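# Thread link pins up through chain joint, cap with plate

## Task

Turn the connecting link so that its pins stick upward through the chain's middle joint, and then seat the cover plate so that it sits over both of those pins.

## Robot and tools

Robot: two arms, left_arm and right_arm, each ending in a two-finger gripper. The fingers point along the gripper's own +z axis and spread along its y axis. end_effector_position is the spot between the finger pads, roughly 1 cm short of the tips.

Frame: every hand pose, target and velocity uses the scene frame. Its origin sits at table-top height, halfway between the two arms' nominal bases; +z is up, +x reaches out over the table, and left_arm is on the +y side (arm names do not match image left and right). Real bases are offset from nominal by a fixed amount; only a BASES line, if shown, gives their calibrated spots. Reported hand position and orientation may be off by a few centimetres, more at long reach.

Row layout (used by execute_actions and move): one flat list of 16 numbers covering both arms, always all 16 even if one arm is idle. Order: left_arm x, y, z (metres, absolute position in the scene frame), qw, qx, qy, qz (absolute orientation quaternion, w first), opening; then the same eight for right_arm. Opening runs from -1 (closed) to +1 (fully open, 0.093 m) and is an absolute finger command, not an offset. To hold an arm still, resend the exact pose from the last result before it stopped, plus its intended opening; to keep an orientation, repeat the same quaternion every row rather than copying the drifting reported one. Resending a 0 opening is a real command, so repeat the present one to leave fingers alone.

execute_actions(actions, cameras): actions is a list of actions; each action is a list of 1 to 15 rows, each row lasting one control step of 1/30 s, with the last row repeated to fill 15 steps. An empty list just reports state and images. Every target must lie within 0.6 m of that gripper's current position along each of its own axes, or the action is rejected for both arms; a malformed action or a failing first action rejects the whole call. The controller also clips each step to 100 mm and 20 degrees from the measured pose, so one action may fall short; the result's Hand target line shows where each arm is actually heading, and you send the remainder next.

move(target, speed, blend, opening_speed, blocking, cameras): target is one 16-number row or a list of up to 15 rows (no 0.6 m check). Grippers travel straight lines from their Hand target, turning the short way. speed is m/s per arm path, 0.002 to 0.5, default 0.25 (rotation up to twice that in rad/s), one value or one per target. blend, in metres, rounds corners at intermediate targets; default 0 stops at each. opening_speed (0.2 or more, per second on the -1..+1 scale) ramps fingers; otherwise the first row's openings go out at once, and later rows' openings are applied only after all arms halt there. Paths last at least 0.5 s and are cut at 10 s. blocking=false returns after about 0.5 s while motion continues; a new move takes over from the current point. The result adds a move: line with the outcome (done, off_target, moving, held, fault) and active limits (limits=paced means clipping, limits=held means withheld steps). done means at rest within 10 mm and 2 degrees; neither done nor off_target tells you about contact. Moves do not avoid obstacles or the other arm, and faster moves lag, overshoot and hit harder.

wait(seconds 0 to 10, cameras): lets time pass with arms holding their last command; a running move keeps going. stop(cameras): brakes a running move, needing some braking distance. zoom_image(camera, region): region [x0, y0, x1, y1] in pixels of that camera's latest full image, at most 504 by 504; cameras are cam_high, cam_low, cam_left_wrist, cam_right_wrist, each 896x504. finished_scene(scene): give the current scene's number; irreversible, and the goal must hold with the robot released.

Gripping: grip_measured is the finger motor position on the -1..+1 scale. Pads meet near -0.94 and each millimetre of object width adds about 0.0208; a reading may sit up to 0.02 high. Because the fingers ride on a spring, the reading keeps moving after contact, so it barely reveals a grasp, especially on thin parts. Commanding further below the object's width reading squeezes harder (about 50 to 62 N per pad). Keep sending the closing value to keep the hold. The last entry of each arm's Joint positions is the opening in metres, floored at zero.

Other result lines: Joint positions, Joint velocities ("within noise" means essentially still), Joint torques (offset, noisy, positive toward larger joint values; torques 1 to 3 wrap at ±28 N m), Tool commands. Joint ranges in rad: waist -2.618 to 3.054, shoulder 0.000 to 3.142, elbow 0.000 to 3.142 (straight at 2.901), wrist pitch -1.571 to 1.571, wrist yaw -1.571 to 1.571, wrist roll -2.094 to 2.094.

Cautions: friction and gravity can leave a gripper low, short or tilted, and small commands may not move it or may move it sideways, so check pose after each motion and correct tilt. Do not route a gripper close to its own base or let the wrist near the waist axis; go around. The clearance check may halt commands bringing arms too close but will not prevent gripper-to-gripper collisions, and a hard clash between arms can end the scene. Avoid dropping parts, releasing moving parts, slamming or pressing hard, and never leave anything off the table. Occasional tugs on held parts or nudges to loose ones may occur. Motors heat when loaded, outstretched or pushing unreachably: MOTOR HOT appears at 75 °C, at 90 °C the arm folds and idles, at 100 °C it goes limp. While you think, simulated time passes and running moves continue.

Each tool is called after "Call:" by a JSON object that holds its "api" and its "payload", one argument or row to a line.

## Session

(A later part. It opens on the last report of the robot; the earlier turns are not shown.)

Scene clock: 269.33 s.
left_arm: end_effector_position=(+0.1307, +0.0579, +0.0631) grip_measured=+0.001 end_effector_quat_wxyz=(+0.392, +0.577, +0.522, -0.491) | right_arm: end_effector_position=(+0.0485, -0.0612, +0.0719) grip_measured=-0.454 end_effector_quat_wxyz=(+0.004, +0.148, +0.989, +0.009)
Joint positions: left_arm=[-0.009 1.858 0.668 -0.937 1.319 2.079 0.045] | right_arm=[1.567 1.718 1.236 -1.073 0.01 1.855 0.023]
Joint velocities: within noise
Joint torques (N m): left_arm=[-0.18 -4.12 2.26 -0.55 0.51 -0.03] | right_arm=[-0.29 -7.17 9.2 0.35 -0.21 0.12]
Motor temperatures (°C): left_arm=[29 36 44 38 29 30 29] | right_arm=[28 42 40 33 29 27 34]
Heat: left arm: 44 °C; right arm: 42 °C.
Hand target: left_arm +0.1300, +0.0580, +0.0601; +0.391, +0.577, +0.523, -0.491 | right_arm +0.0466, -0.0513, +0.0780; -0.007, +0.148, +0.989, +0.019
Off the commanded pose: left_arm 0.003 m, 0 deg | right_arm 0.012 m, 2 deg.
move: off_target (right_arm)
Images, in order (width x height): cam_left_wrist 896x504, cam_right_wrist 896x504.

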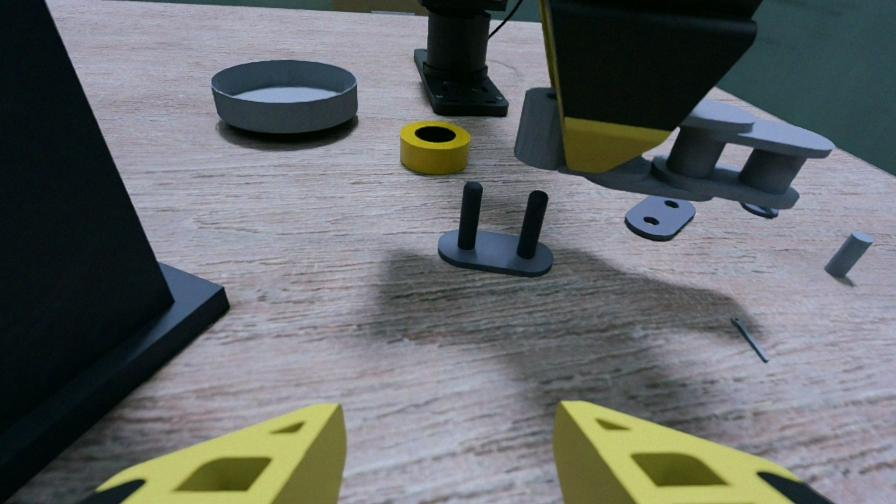

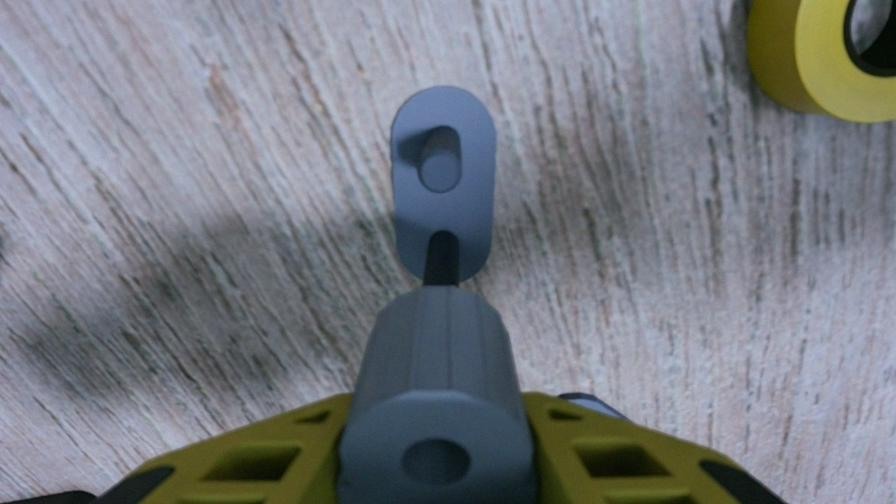

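Call:
{"api": "move", "payload": {
  "target": [
    [0.13,0.058,0.06,0.391,0.577,0.523,-0.491,0.0,0.0452,-0.051,0.069,-0.011,0.1478,0.989,0.0262,-0.75]
  ],
  "speed": 0.05,
  "cameras": ["cam_left_wrist","cam_right_wrist"]
}}

Call:
{"api": "zoom_image", "payload": {
  "camera": "cam_left_wrist",
  "region": [430, 50, 640, 290]
}}

Call:
{"api": "zoom_image", "payload": {
  "camera": "cam_right_wrist",
  "region": [340, 200, 540, 400]
}}

Scene clock: 272.53 s.
left_arm: end_effector_position=(+0.1307, +0.0579, +0.0631) grip_measured=+0.001 end_effector_quat_wxyz=(+0.392, +0.577, +0.522, -0.491) | right_arm: end_effector_position=(+0.0482, -0.0533, +0.0722) grip_measured=-0.454 end_effector_quat_wxyz=(+0.000, +0.148, +0.989, +0.025)
Joint positions: left_arm=[-0.009 1.858 0.668 -0.937 1.319 2.079 0.045] | right_arm=[1.567 1.718 1.236 -1.04 0.008 1.855 0.023]
Joint velocities: within noise
Joint torques (N m): left_arm=[-0.17 -4.15 2.26 -0.54 0.51 -0.04] | right_arm=[-0.18 -7.82 5.67 0.59 -0.24 0.14]
Motor temperatures (°C): left_arm=[29 36 44 37 29 30 29] | right_arm=[28 42 40 33 29 27 34]
Heat: left arm: 44 °C; right arm: 42 °C.
Hand target: left_arm +0.1300, +0.0580, +0.0601; +0.391, +0.577, +0.523, -0.491 | right_arm +0.0452, -0.0511, +0.0691; -0.011, +0.148, +0.989, +0.026
Off the commanded pose: left_arm 0.003 m, 0 deg | right_arm 0.005 m, 1 deg.
move: done
Images, in order (width x height): cam_left_wrist 896x504, cam_right_wrist 896x504.

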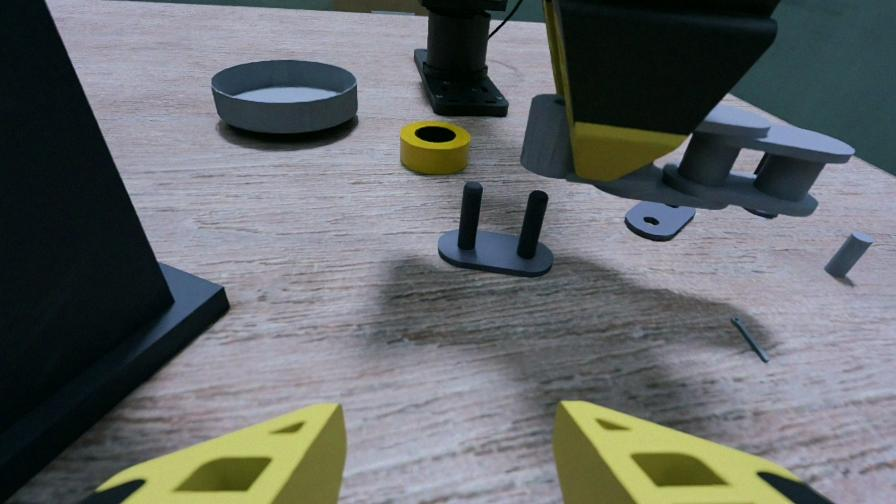

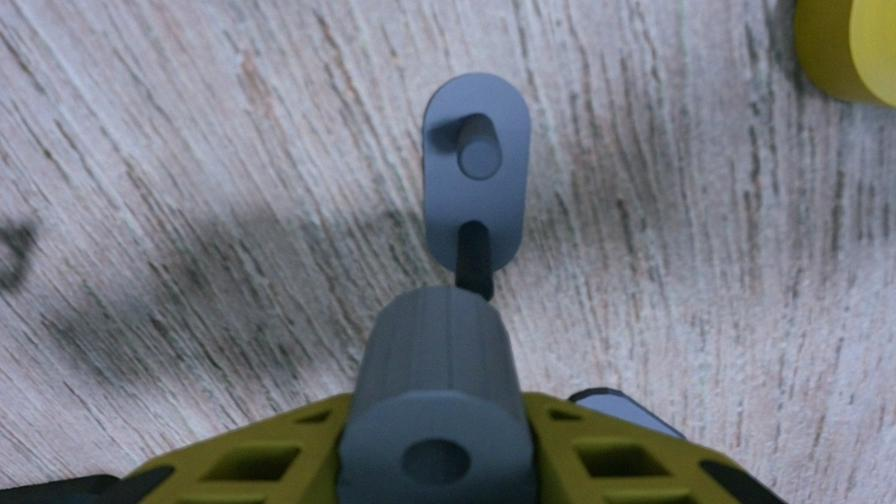

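Scaled by 2.100 from the camera's 896x504 image, which has a finer 1280x720 frame.

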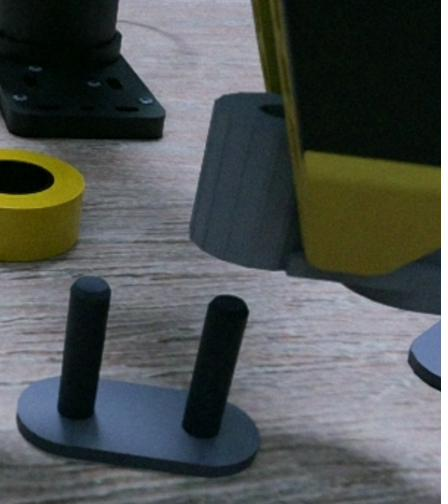

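Scaled by 2.520 from the camera's 896x504 image, which has a finer 1280x720 frame.

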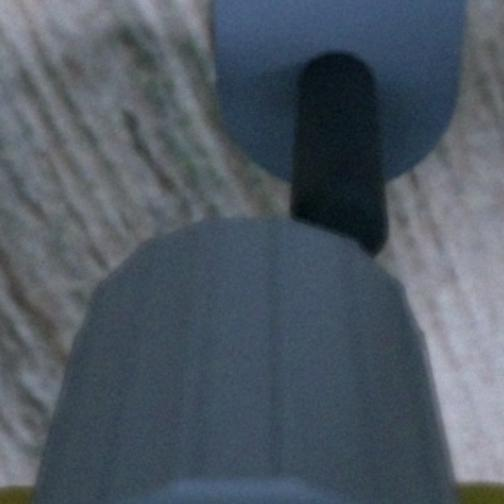

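Call:
{"api": "move", "payload": {
  "target": [
    [0.13,0.058,0.06,0.391,0.577,0.523,-0.491,0.0,0.0452,-0.0645,0.069,-0.0075,0.1478,0.989,0.0166,-0.75]
  ],
  "speed": 0.05,
  "cameras": ["cam_left_wrist","cam_right_wrist"]
}}

Call:
{"api": "zoom_image", "payload": {
  "camera": "cam_left_wrist",
  "region": [430, 50, 640, 290]
}}

Call:
{"api": "zoom_image", "payload": {
  "camera": "cam_right_wrist",
  "region": [340, 200, 540, 400]
}}

Scene clock: 274.93 s.
left_arm: end_effector_position=(+0.1307, +0.0579, +0.0631) grip_measured=+0.001 end_effector_quat_wxyz=(+0.392, +0.577, +0.522, -0.491) | right_arm: end_effector_position=(+0.0480, -0.0651, +0.0620) grip_measured=-0.454 end_effector_quat_wxyz=(+0.003, +0.148, +0.989, +0.006)
Joint positions: left_arm=[-0.009 1.858 0.668 -0.937 1.319 2.079 0.045] | right_arm=[1.567 1.718 1.196 -1.038 0.008 1.855 0.023]
Joint velocities: within noise
Joint torques (N m): left_arm=[-0.18 -4.12 2.26 -0.55 0.51 -0.04] | right_arm=[-0.08 -10.86 5.89 0.35 -0.2 0.16]
Motor temperatures (°C): left_arm=[29 36 44 37 29 30 29] | right_arm=[28 41 40 33 29 27 34]
Heat: left arm: 44 °C; right arm: 41 °C.
Hand target: left_arm +0.1300, +0.0580, +0.0601; +0.391, +0.577, +0.523, -0.491 | right_arm +0.0453, -0.0645, +0.0689; -0.007, +0.148, +0.989, +0.016
Off the commanded pose: left_arm 0.003 m, 0 deg | right_arm 0.008 m, 2 deg.
move: done
Images, in order (width x height): cam_left_wrist 896x504, cam_right_wrist 896x504.

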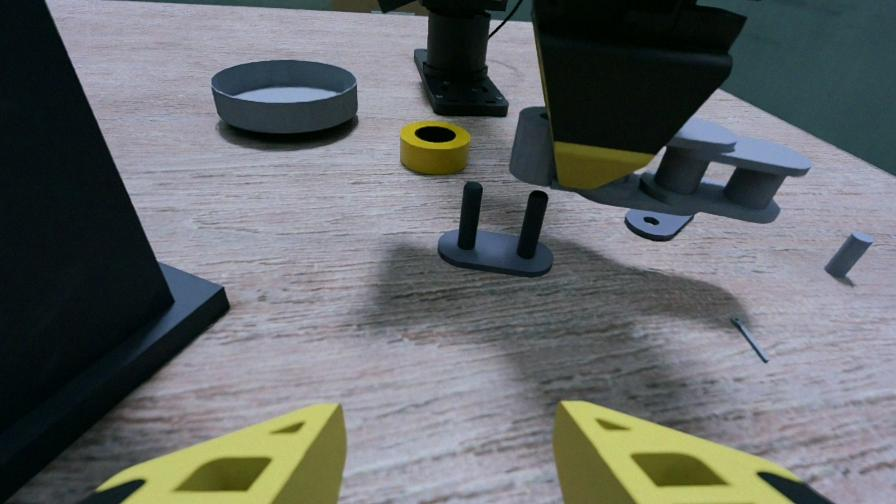

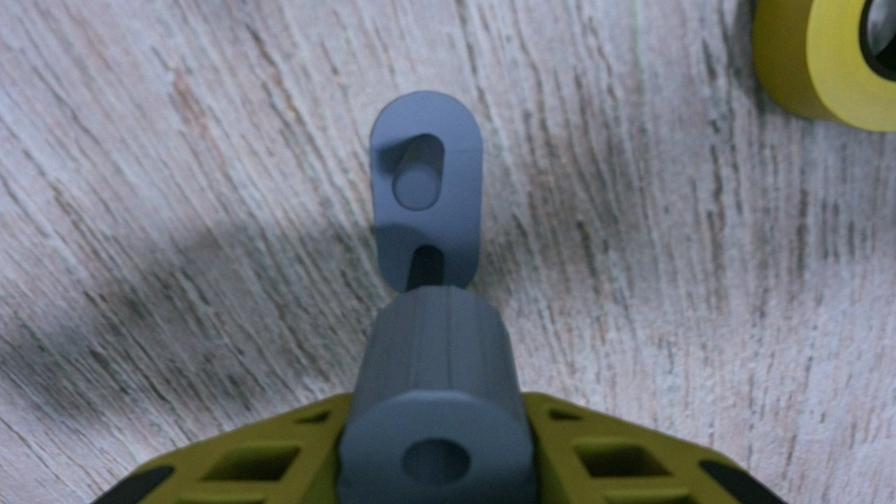

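Scaled by 2.100 from the camera's 896x504 image, which has a finer 1280x720 frame.

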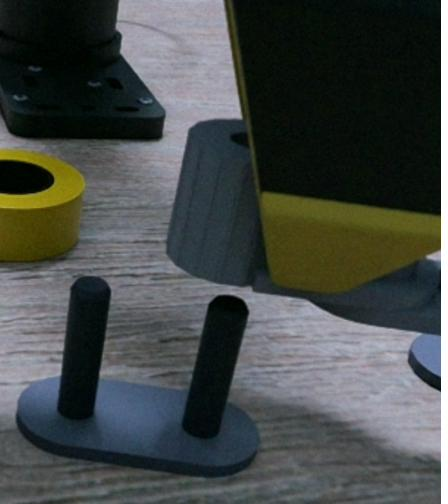

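Scaled by 2.520 from the camera's 896x504 image, which has a finer 1280x720 frame.

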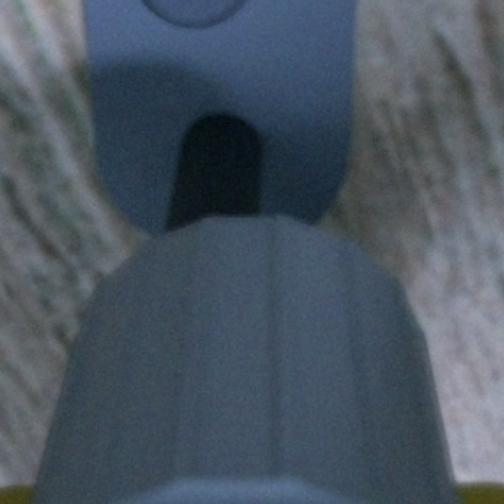

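Call:
{"api": "move", "payload": {
  "target": [
    [0.13,0.058,0.06,0.391,0.577,0.523,-0.491,0.0,0.0445,-0.0605,0.069,-0.0092,0.1478,0.989,0.028,-0.75]
  ],
  "speed": 0.05,
  "cameras": ["cam_left_wrist","cam_right_wrist"]
}}

Call:
{"api": "zoom_image", "payload": {
  "camera": "cam_left_wrist",
  "region": [430, 50, 640, 290]
}}

Call:
{"api": "zoom_image", "payload": {
  "camera": "cam_right_wrist",
  "region": [340, 200, 540, 400]
}}

Scene clock: 277.03 s.
left_arm: end_effector_position=(+0.1307, +0.0579, +0.0631) grip_measured=+0.001 end_effector_quat_wxyz=(+0.392, +0.577, +0.522, -0.491) | right_arm: end_effector_position=(+0.0480, -0.0651, +0.0605) grip_measured=-0.454 end_effector_quat_wxyz=(+0.003, +0.148, +0.989, +0.007)
Joint positions: left_arm=[-0.009 1.858 0.668 -0.937 1.319 2.079 0.045] | right_arm=[1.567 1.718 1.189 -1.029 0.008 1.855 0.023]
Joint velocities: within noise
Joint torques (N m): left_arm=[-0.18 -4.12 2.26 -0.55 0.51 -0.04] | right_arm=[0.1 -11.41 5.85 0.5 -0.2 0.18]
Motor temperatures (°C): left_arm=[29 36 44 37 29 30 29] | right_arm=[28 42 40 33 29 27 34]
Heat: left arm: 44 °C; right arm: 42 °C.
Hand target: left_arm +0.1300, +0.0580, +0.0601; +0.391, +0.577, +0.523, -0.491 | right_arm +0.0446, -0.0607, +0.0690; -0.009, +0.148, +0.989, +0.028
Off the commanded pose: left_arm 0.003 m, 0 deg | right_arm 0.010 m, 3 deg.
move: off_target (right_arm)
Images, in order (width x height): cam_left_wrist 896x504, cam_right_wrist 896x504.

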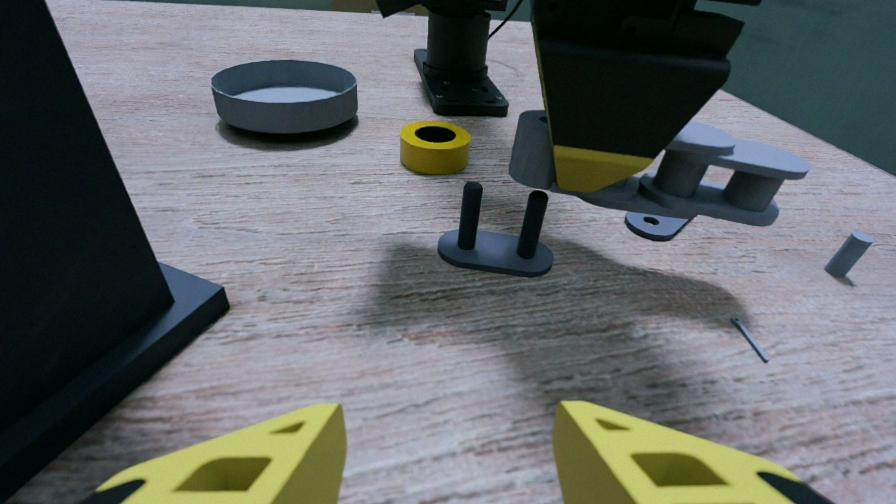

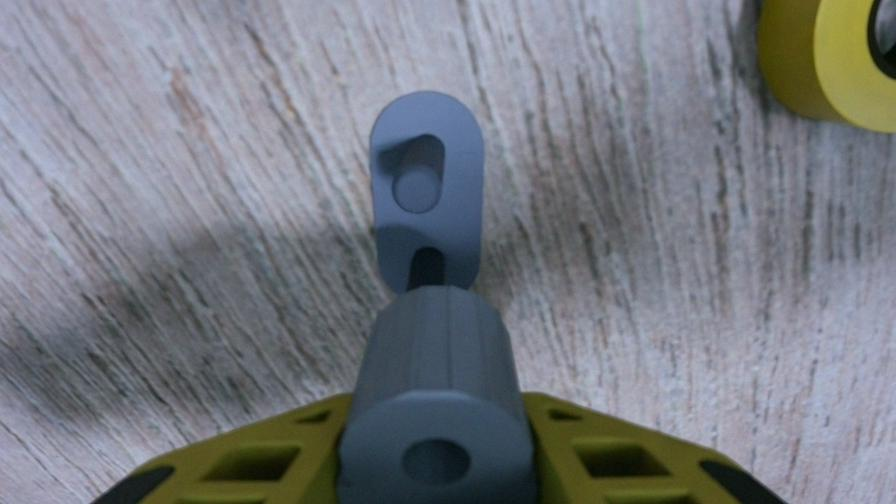

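Scaled by 2.100 from the camera's 896x504 image, which has a finer 1280x720 frame.

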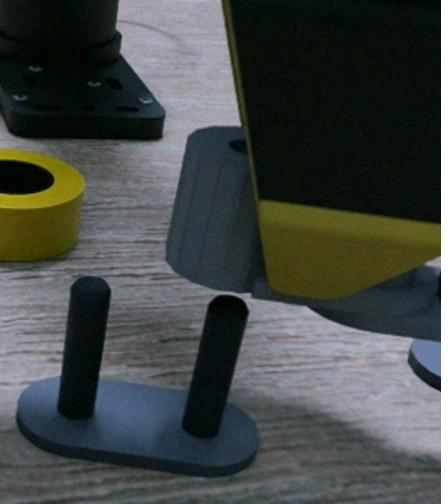

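Scaled by 2.520 from the camera's 896x504 image, which has a finer 1280x720 frame.

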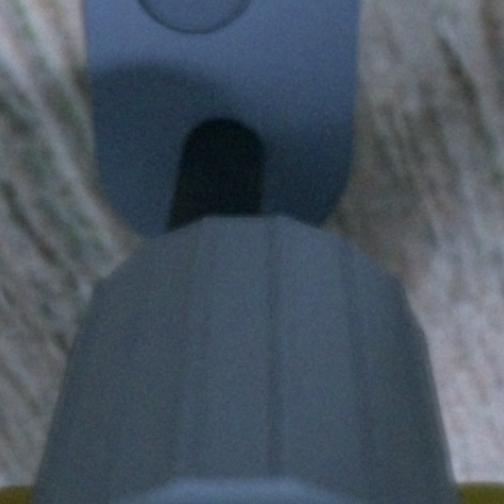

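Call:
{"api": "move", "payload": {
  "target": [
    [0.13,0.058,0.06,0.391,0.577,0.523,-0.491,0.0,0.042,-0.052,0.115,-0.002,0.1478,0.989,0.005,-0.75],
    [0.13,0.058,0.06,0.391,0.577,0.523,-0.491,0.0,0.048,-0.0575,0.080,-0.002,0.1478,0.989,0.005,-0.75]
  ],
  "speed": 0.08,
  "cameras": ["cam_left_wrist","cam_right_wrist"]
}}

Call:
{"api": "zoom_image", "payload": {
  "camera": "cam_left_wrist",
  "region": [430, 50, 640, 290]
}}

Call:
{"api": "zoom_image", "payload": {
  "camera": "cam_right_wrist",
  "region": [340, 200, 540, 400]
}}

Scene clock: 279.60 s.
left_arm: end_effector_position=(+0.1307, +0.0579, +0.0631) grip_measured=+0.001 end_effector_quat_wxyz=(+0.392, +0.577, +0.522, -0.491) | right_arm: end_effector_position=(+0.0465, -0.0605, +0.0825) grip_measured=-0.454 end_effector_quat_wxyz=(+0.003, +0.146, +0.989, +0.003)
Joint positions: left_arm=[-0.009 1.858 0.668 -0.937 1.319 2.079 0.045] | right_arm=[1.572 1.722 1.284 -1.128 0.008 1.857 0.023]
Joint velocities: within noise
Joint torques (N m): left_arm=[-0.18 -4.11 2.26 -0.55 0.51 -0.03] | right_arm=[-0.84 -7.62 6.11 0.48 -0.12 0.09]
Motor temperatures (°C): left_arm=[29 36 44 37 29 30 29] | right_arm=[28 42 40 33 29 27 34]
Heat: left arm: 44 °C; right arm: 42 °C.
Hand target: left_arm +0.1300, +0.0580, +0.0601; +0.391, +0.577, +0.523, -0.491 | right_arm +0.0481, -0.0575, +0.0801; -0.002, +0.148, +0.989, +0.005
Off the commanded pose: left_arm 0.003 m, 0 deg | right_arm 0.004 m, 1 deg.
move: done
Images, in order (width x height): cam_left_wrist 896x504, cam_right_wrist 896x504.

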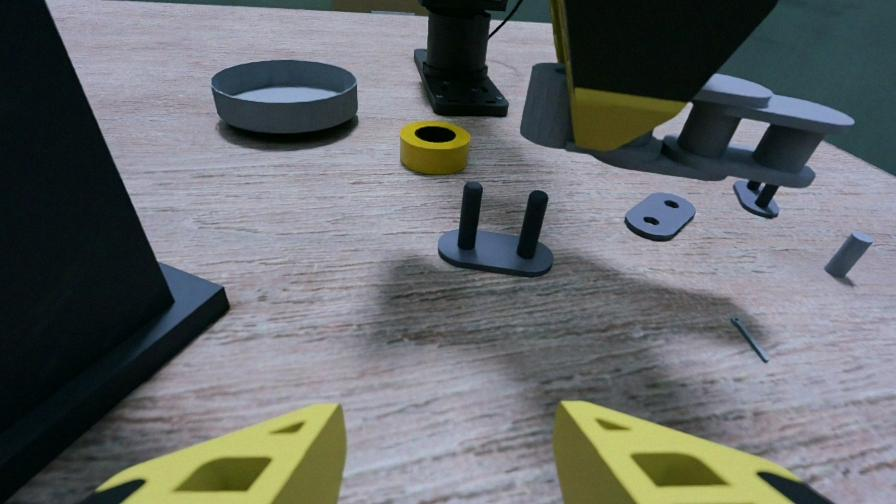

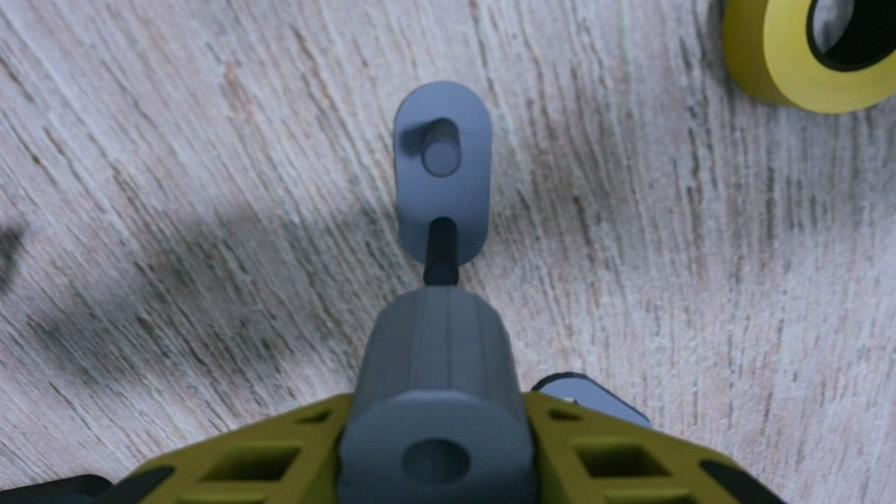

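Scaled by 2.100 from the camera's 896x504 image, which has a finer 1280x720 frame.

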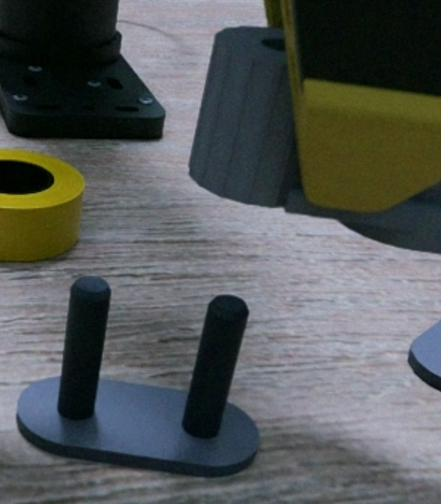

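Scaled by 2.520 from the camera's 896x504 image, which has a finer 1280x720 frame.

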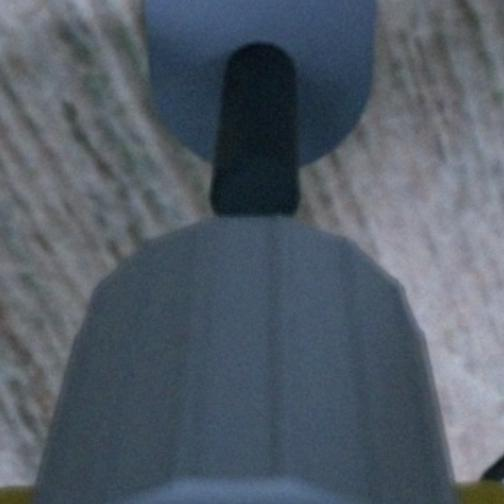

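Call:
{"api": "move", "payload": {
  "target": [
    [0.13,0.058,0.06,0.391,0.577,0.523,-0.491,0.0,0.048,-0.0575,0.0585,-0.002,0.1478,0.989,0.005,-0.75]
  ],
  "speed": 0.05,
  "cameras": ["cam_left_wrist","cam_right_wrist"]
}}

Call:
{"api": "zoom_image", "payload": {
  "camera": "cam_left_wrist",
  "region": [430, 50, 640, 290]
}}

Call:
{"api": "zoom_image", "payload": {
  "camera": "cam_right_wrist",
  "region": [340, 200, 540, 400]
}}

Scene clock: 281.20 s.
left_arm: end_effector_position=(+0.1307, +0.0579, +0.0631) grip_measured=+0.001 end_effector_quat_wxyz=(+0.392, +0.577, +0.522, -0.491) | right_arm: end_effector_position=(+0.0465, -0.0600, +0.0613) grip_measured=-0.454 end_effector_quat_wxyz=(+0.003, +0.146, +0.989, +0.003)
Joint positions: left_arm=[-0.009 1.858 0.668 -0.937 1.319 2.079 0.045] | right_arm=[1.572 1.742 1.221 -1.044 0.008 1.857 0.023]
Joint velocities: within noise
Joint torques (N m): left_arm=[-0.17 -4.15 2.28 -0.55 0.51 -0.03] | right_arm=[-0.83 -7.68 5.91 0.48 -0.12 0.09]
Motor temperatures (°C): left_arm=[29 36 44 37 29 30 29] | right_arm=[28 42 40 33 29 27 34]
Heat: left arm: 44 °C; right arm: 42 °C.
Hand target: left_arm +0.1300, +0.0580, +0.0601; +0.391, +0.577, +0.523, -0.491 | right_arm +0.0481, -0.0575, +0.0586; -0.002, +0.148, +0.989, +0.005
Off the commanded pose: left_arm 0.003 m, 0 deg | right_arm 0.004 m, 1 deg.
move: done
Images, in order (width x height): cam_left_wrist 896x504, cam_right_wrist 896x504.

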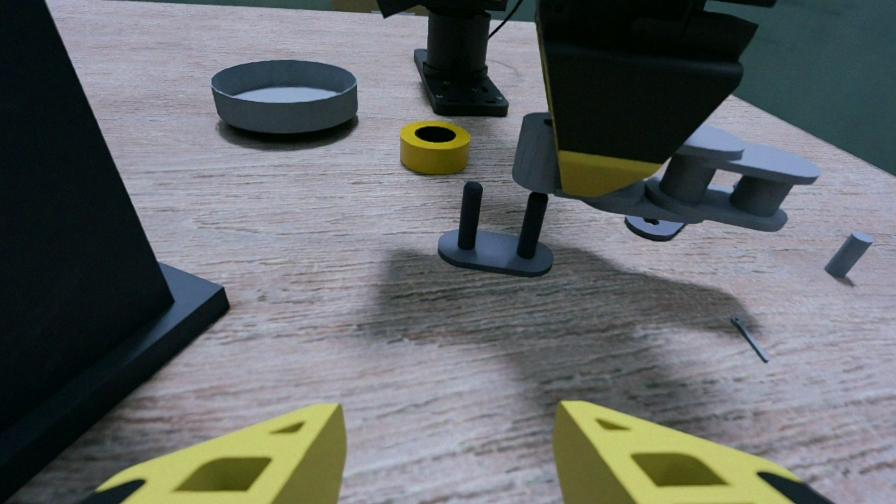

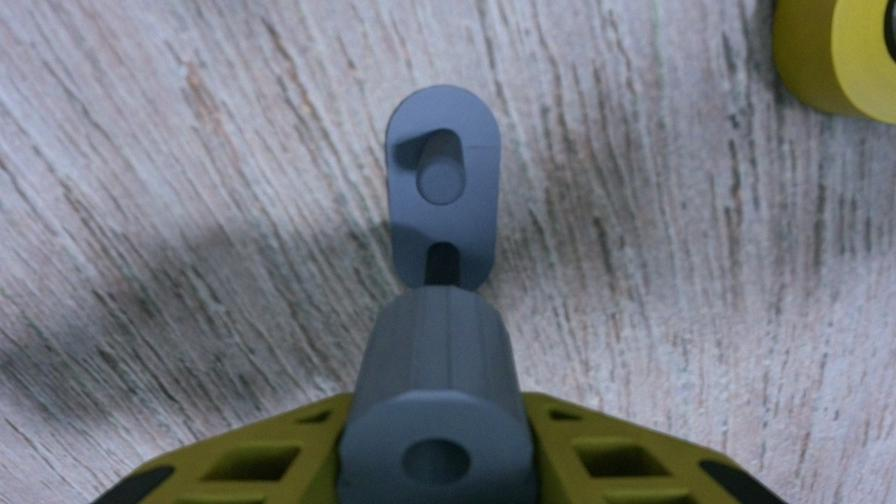

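Scaled by 2.100 from the camera's 896x504 image, which has a finer 1280x720 frame.

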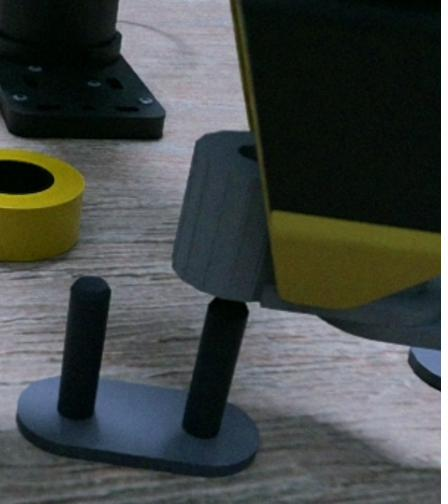

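Scaled by 2.520 from the camera's 896x504 image, which has a finer 1280x720 frame.

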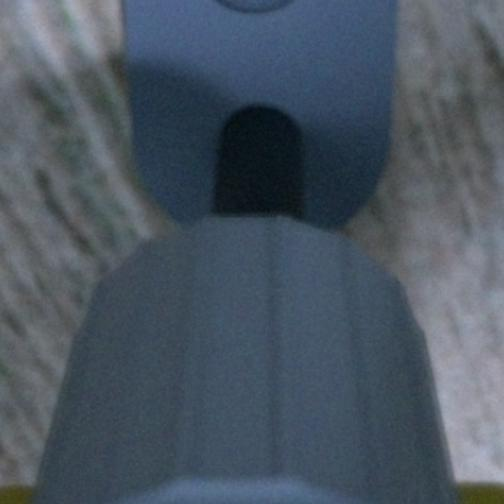

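Call:
{"api": "move", "payload": {
  "target": [
    [0.13,0.058,0.06,0.391,0.577,0.523,-0.491,0.0,0.048,-0.0575,0.051,-0.002,0.1478,0.989,0.005,-0.75]
  ],
  "speed": 0.05,
  "cameras": ["cam_left_wrist","cam_right_wrist"]
}}

Call:
{"api": "zoom_image", "payload": {
  "camera": "cam_left_wrist",
  "region": [470, 90, 610, 290]
}}

Call:
{"api": "zoom_image", "payload": {
  "camera": "cam_right_wrist",
  "region": [340, 200, 540, 400]
}}

Scene clock: 283.00 s.
left_arm: end_effector_position=(+0.1307, +0.0579, +0.0631) grip_measured=+0.001 end_effector_quat_wxyz=(+0.392, +0.577, +0.522, -0.491) | right_arm: end_effector_position=(+0.0465, -0.0598, +0.0541) grip_measured=-0.454 end_effector_quat_wxyz=(+0.003, +0.146, +0.989, +0.004)
Joint positions: left_arm=[-0.009 1.858 0.668 -0.937 1.319 2.079 0.045] | right_arm=[1.572 1.75 1.201 -1.015 0.008 1.857 0.023]
Joint velocities: within noise
Joint torques (N m): left_arm=[-0.16 -4.14 2.26 -0.55 0.51 -0.03] | right_arm=[-0.83 -7.65 5.85 0.47 -0.12 0.1]
Motor temperatures (°C): left_arm=[29 36 44 37 29 30 29] | right_arm=[28 42 40 33 29 27 34]
Heat: left arm: 44 °C; right arm: 42 °C.
Hand target: left_arm +0.1300, +0.0580, +0.0601; +0.391, +0.577, +0.523, -0.491 | right_arm +0.0481, -0.0576, +0.0510; -0.002, +0.148, +0.989, +0.005
Off the commanded pose: left_arm 0.003 m, 0 deg | right_arm 0.004 m, 1 deg.
move: done
Images, in order (width x height): cam_left_wrist 896x504, cam_right_wrist 896x504.

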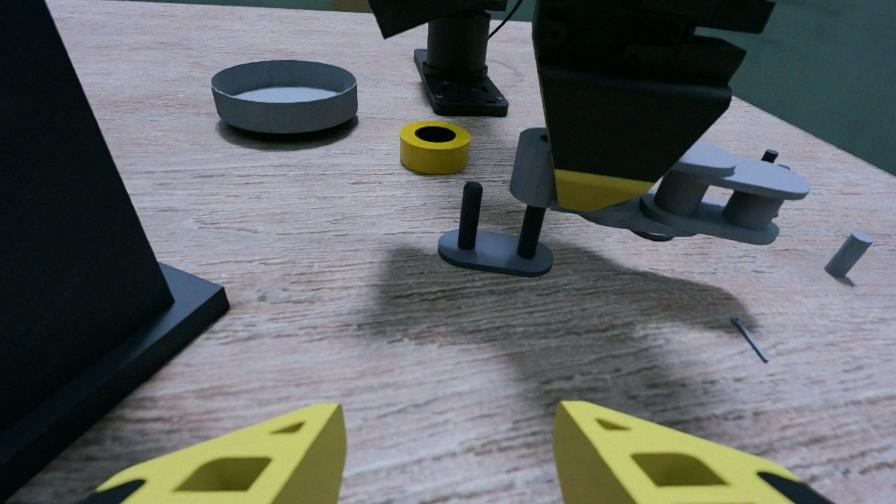

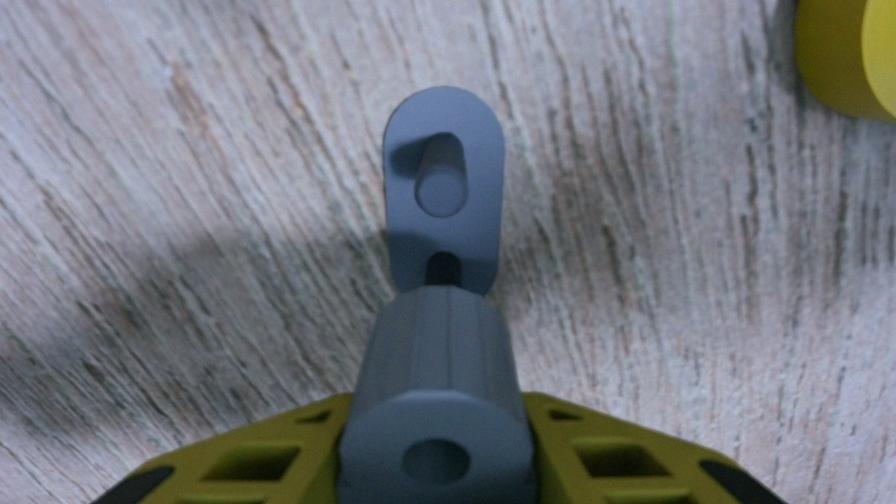

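Scaled by 2.520 from the camera's 896x504 image, which has a finer 1280x720 frame.

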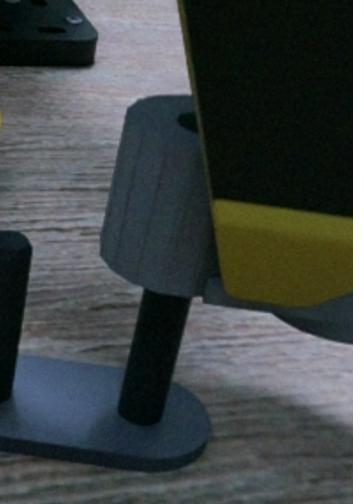

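Scaled by 2.520 from the camera's 896x504 image, which has a finer 1280x720 frame.

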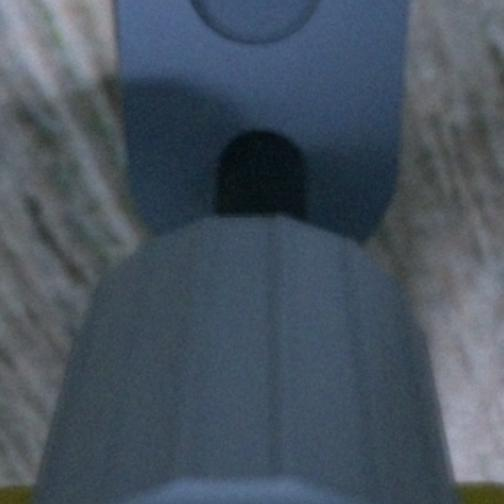

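Call:
{"api": "move", "payload": {
  "target": [
    [0.13,0.058,0.06,0.391,0.577,0.523,-0.491,0.0,0.048,-0.0575,0.043,-0.002,0.1478,0.989,0.005,-0.75]
  ],
  "speed": 0.04,
  "cameras": ["cam_left_wrist","cam_right_wrist"]
}}

Call:
{"api": "zoom_image", "payload": {
  "camera": "cam_left_wrist",
  "region": [470, 90, 610, 290]
}}

Call:
{"api": "zoom_image", "payload": {
  "camera": "cam_right_wrist",
  "region": [340, 200, 540, 400]
}}

Scene clock: 284.43 s.
left_arm: end_effector_position=(+0.1307, +0.0579, +0.0631) grip_measured=+0.001 end_effector_quat_wxyz=(+0.392, +0.577, +0.522, -0.491) | right_arm: end_effector_position=(+0.0465, -0.0596, +0.0463) grip_measured=-0.454 end_effector_quat_wxyz=(+0.003, +0.146, +0.989, +0.004)
Joint positions: left_arm=[-0.009 1.858 0.668 -0.937 1.319 2.079 0.045] | right_arm=[1.572 1.76 1.18 -0.983 0.008 1.857 0.023]
Joint velocities: within noise
Joint torques (N m): left_arm=[-0.17 -4.12 2.25 -0.55 0.51 -0.03] | right_arm=[-0.81 -7.68 5.64 0.48 -0.12 0.09]
Motor temperatures (°C): left_arm=[29 36 43 37 29 30 29] | right_arm=[28 42 39 33 29 27 34]
Heat: left arm: 43 °C; right arm: 42 °C.
Hand target: left_arm +0.1300, +0.0580, +0.0601; +0.391, +0.577, +0.523, -0.491 | right_arm +0.0481, -0.0576, +0.0430; -0.002, +0.148, +0.989, +0.005
Off the commanded pose: left_arm 0.003 m, 0 deg | right_arm 0.004 m, 1 deg.
move: done
Images, in order (width x height): cam_left_wrist 896x504, cam_right_wrist 896x504.

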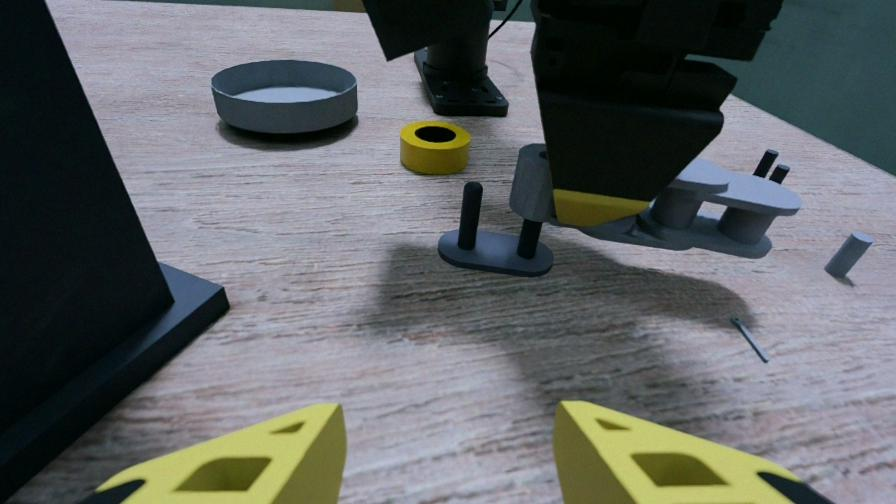

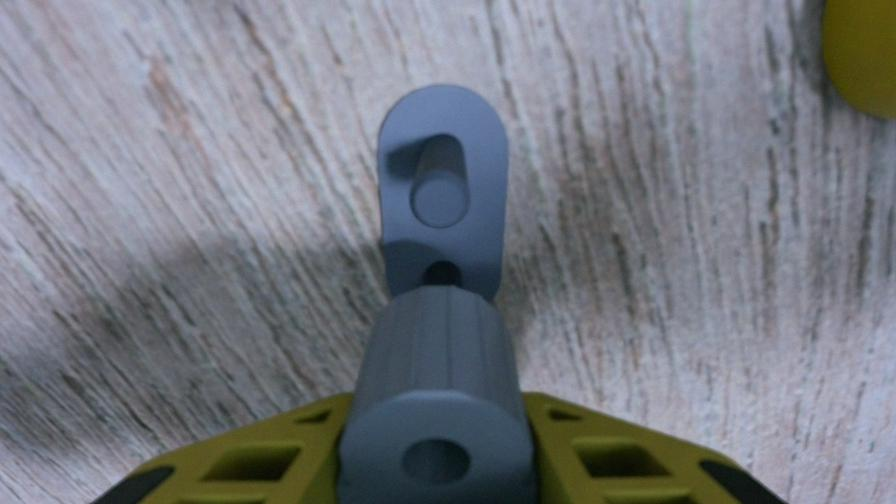

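Scaled by 2.520 from the camera's 896x504 image, which has a finer 1280x720 frame.

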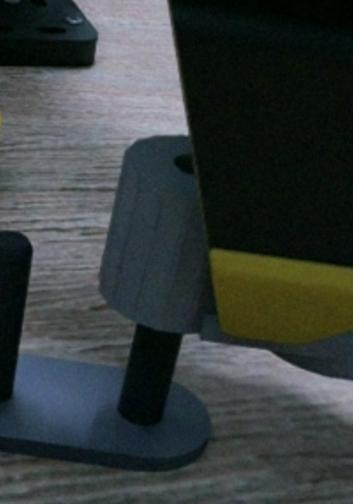

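Scaled by 2.520 from the camera's 896x504 image, which has a finer 1280x720 frame.

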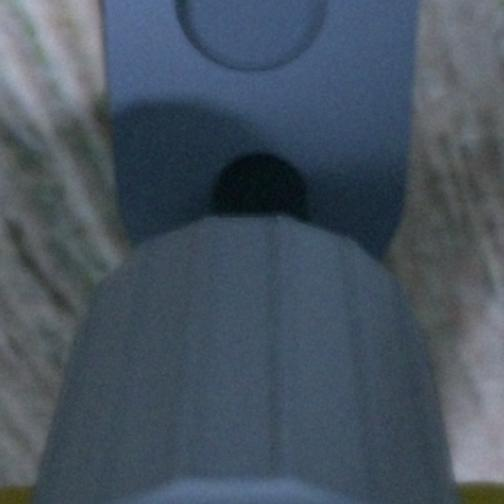

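Call:
{"api": "move", "payload": {
  "target": [
    [0.13,0.058,0.06,0.391,0.577,0.523,-0.491,0.0,0.048,-0.0575,0.021,-0.002,0.1478,0.989,0.005,-0.75]
  ],
  "speed": 0.04,
  "cameras": ["cam_left_wrist","cam_right_wrist"]
}}

Call:
{"api": "zoom_image", "payload": {
  "camera": "cam_left_wrist",
  "region": [430, 90, 610, 290]
}}

Scene clock: 285.70 s.
left_arm: end_effector_position=(+0.1307, +0.0579, +0.0631) grip_measured=+0.001 end_effector_quat_wxyz=(+0.392, +0.577, +0.522, -0.491) | right_arm: end_effector_position=(+0.0465, -0.0603, +0.0245) grip_measured=-0.454 end_effector_quat_wxyz=(+0.003, +0.146, +0.989, +0.002)
Joint positions: left_arm=[-0.009 1.858 0.668 -0.937 1.319 2.079 0.045] | right_arm=[1.572 1.792 1.126 -0.901 0.008 1.857 0.023]
Joint velocities: within noise
Joint torques (N m): left_arm=[-0.16 -4.1 2.26 -0.55 0.51 -0.03] | right_arm=[-0.81 -7.79 5.55 0.52 -0.12 0.1]
Motor temperatures (°C): left_arm=[29 36 43 37 29 30 29] | right_arm=[28 42 39 33 29 27 34]
Heat: left arm: 43 °C; right arm: 42 °C.
Hand target: left_arm +0.1300, +0.0580, +0.0601; +0.391, +0.577, +0.523, -0.491 | right_arm +0.0481, -0.0576, +0.0211; -0.002, +0.148, +0.989, +0.005
Off the commanded pose: left_arm 0.003 m, 0 deg | right_arm 0.005 m, 1 deg.
move: done
Images, in order (width x height): cam_left_wrist 896x504, cam_right_wrist 896x504.

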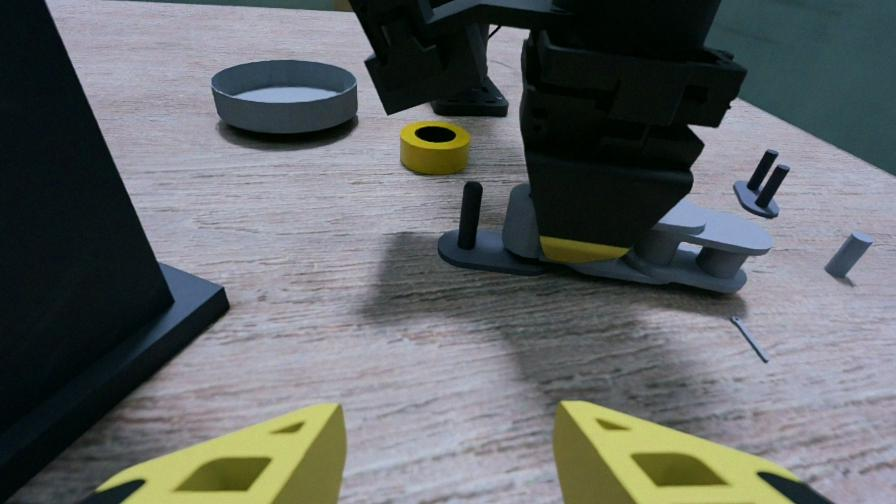

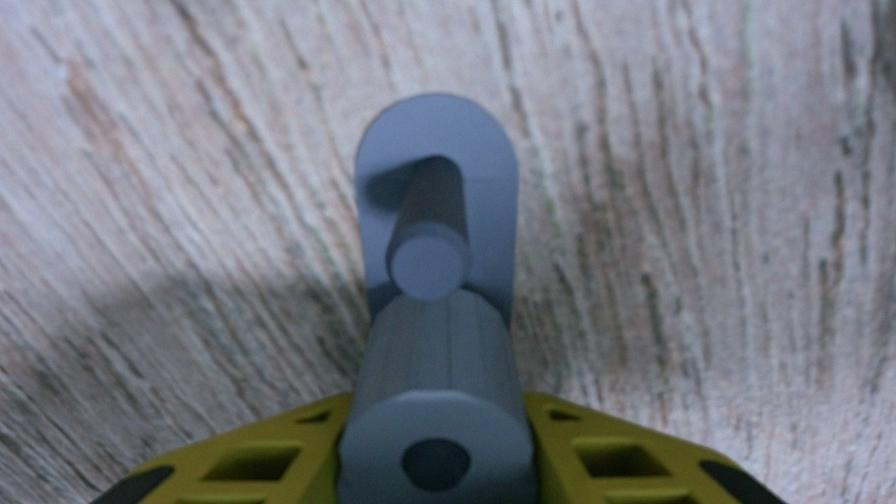

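Scaled by 2.520 from the camera's 896x504 image, which has a finer 1280x720 frame.

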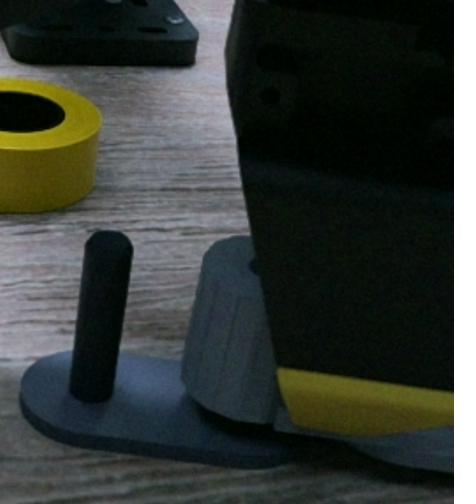

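Call:
{"api": "move", "payload": {
  "target": [
    [0.13,0.058,0.06,0.391,0.577,0.523,-0.491,0.0,0.048,-0.0575,0.022,-0.002,0.1478,0.989,0.005,-0.2],
    [0.13,0.058,0.06,0.391,0.577,0.523,-0.491,0.0,0.048,-0.0575,0.10,-0.002,0.1478,0.989,0.005,-0.2]
  ],
  "speed": [0.04,0.1],
  "opening_speed": 0.6,
  "cameras": ["cam_high","cam_left_wrist","cam_right_wrist"]
}}

Scene clock: 288.80 s.
left_arm: end_effector_position=(+0.1307, +0.0579, +0.0631) grip_measured=+0.001 end_effector_quat_wxyz=(+0.392, +0.577, +0.522, -0.491) | right_arm: end_effector_position=(+0.0461, -0.0613, +0.0877) grip_measured=-0.203 end_effector_quat_wxyz=(+0.004, +0.146, +0.989, -0.011)
Joint positions: left_arm=[-0.009 1.858 0.668 -0.937 1.319 2.079 0.045] | right_arm=[1.572 1.741 1.327 -1.181 0.006 1.857 0.035]
Joint velocities: within noise
Joint torques (N m): left_arm=[-0.18 -4.15 2.25 -0.54 0.51 -0.03] | right_arm=[-0.81 -11 7.86 0.18 -0.11 0.09]
Motor temperatures (°C): left_arm=[29 36 43 36 29 30 29] | right_arm=[28 42 39 33 29 27 34]
Heat: left arm: 43 °C; right arm: 42 °C.
Hand target: left_arm +0.1300, +0.0580, +0.0601; +0.391, +0.577, +0.523, -0.491 | right_arm +0.0480, -0.0578, +0.0998; -0.002, +0.148, +0.989, +0.005
Off the commanded pose: left_arm 0.003 m, 0 deg | right_arm 0.013 m, 2 deg.
move: off_target (right_arm)
Images, in order (width x height): cam_high 896x504, cam_left_wrist 896x504, cam_right_wrist 896x504.

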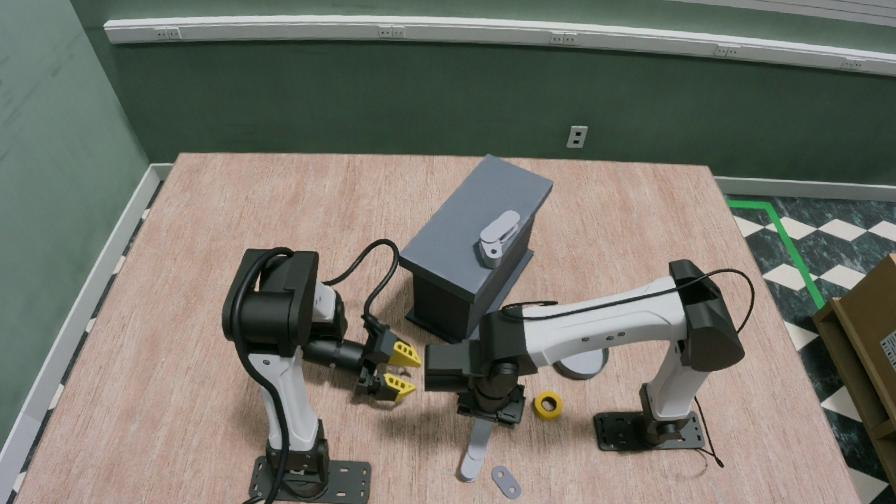

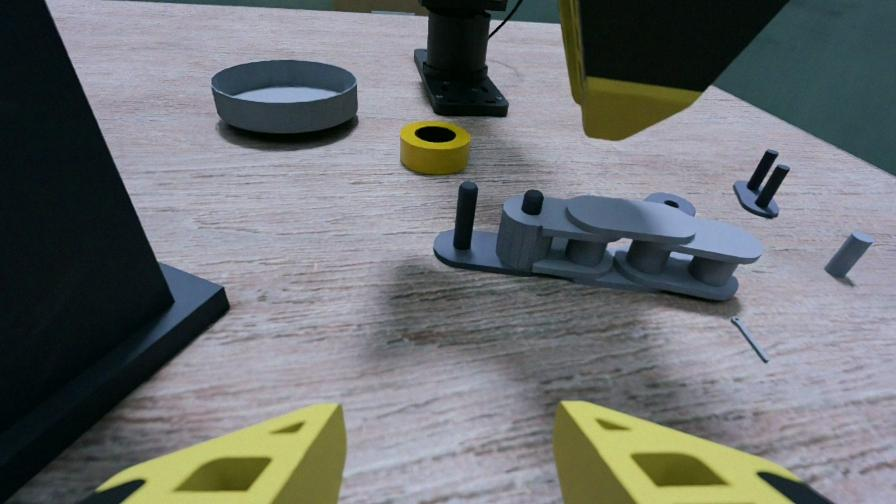

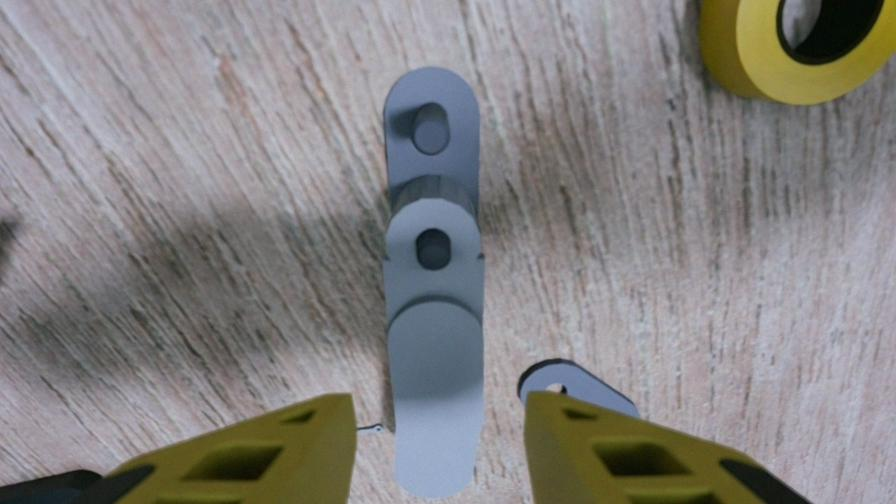

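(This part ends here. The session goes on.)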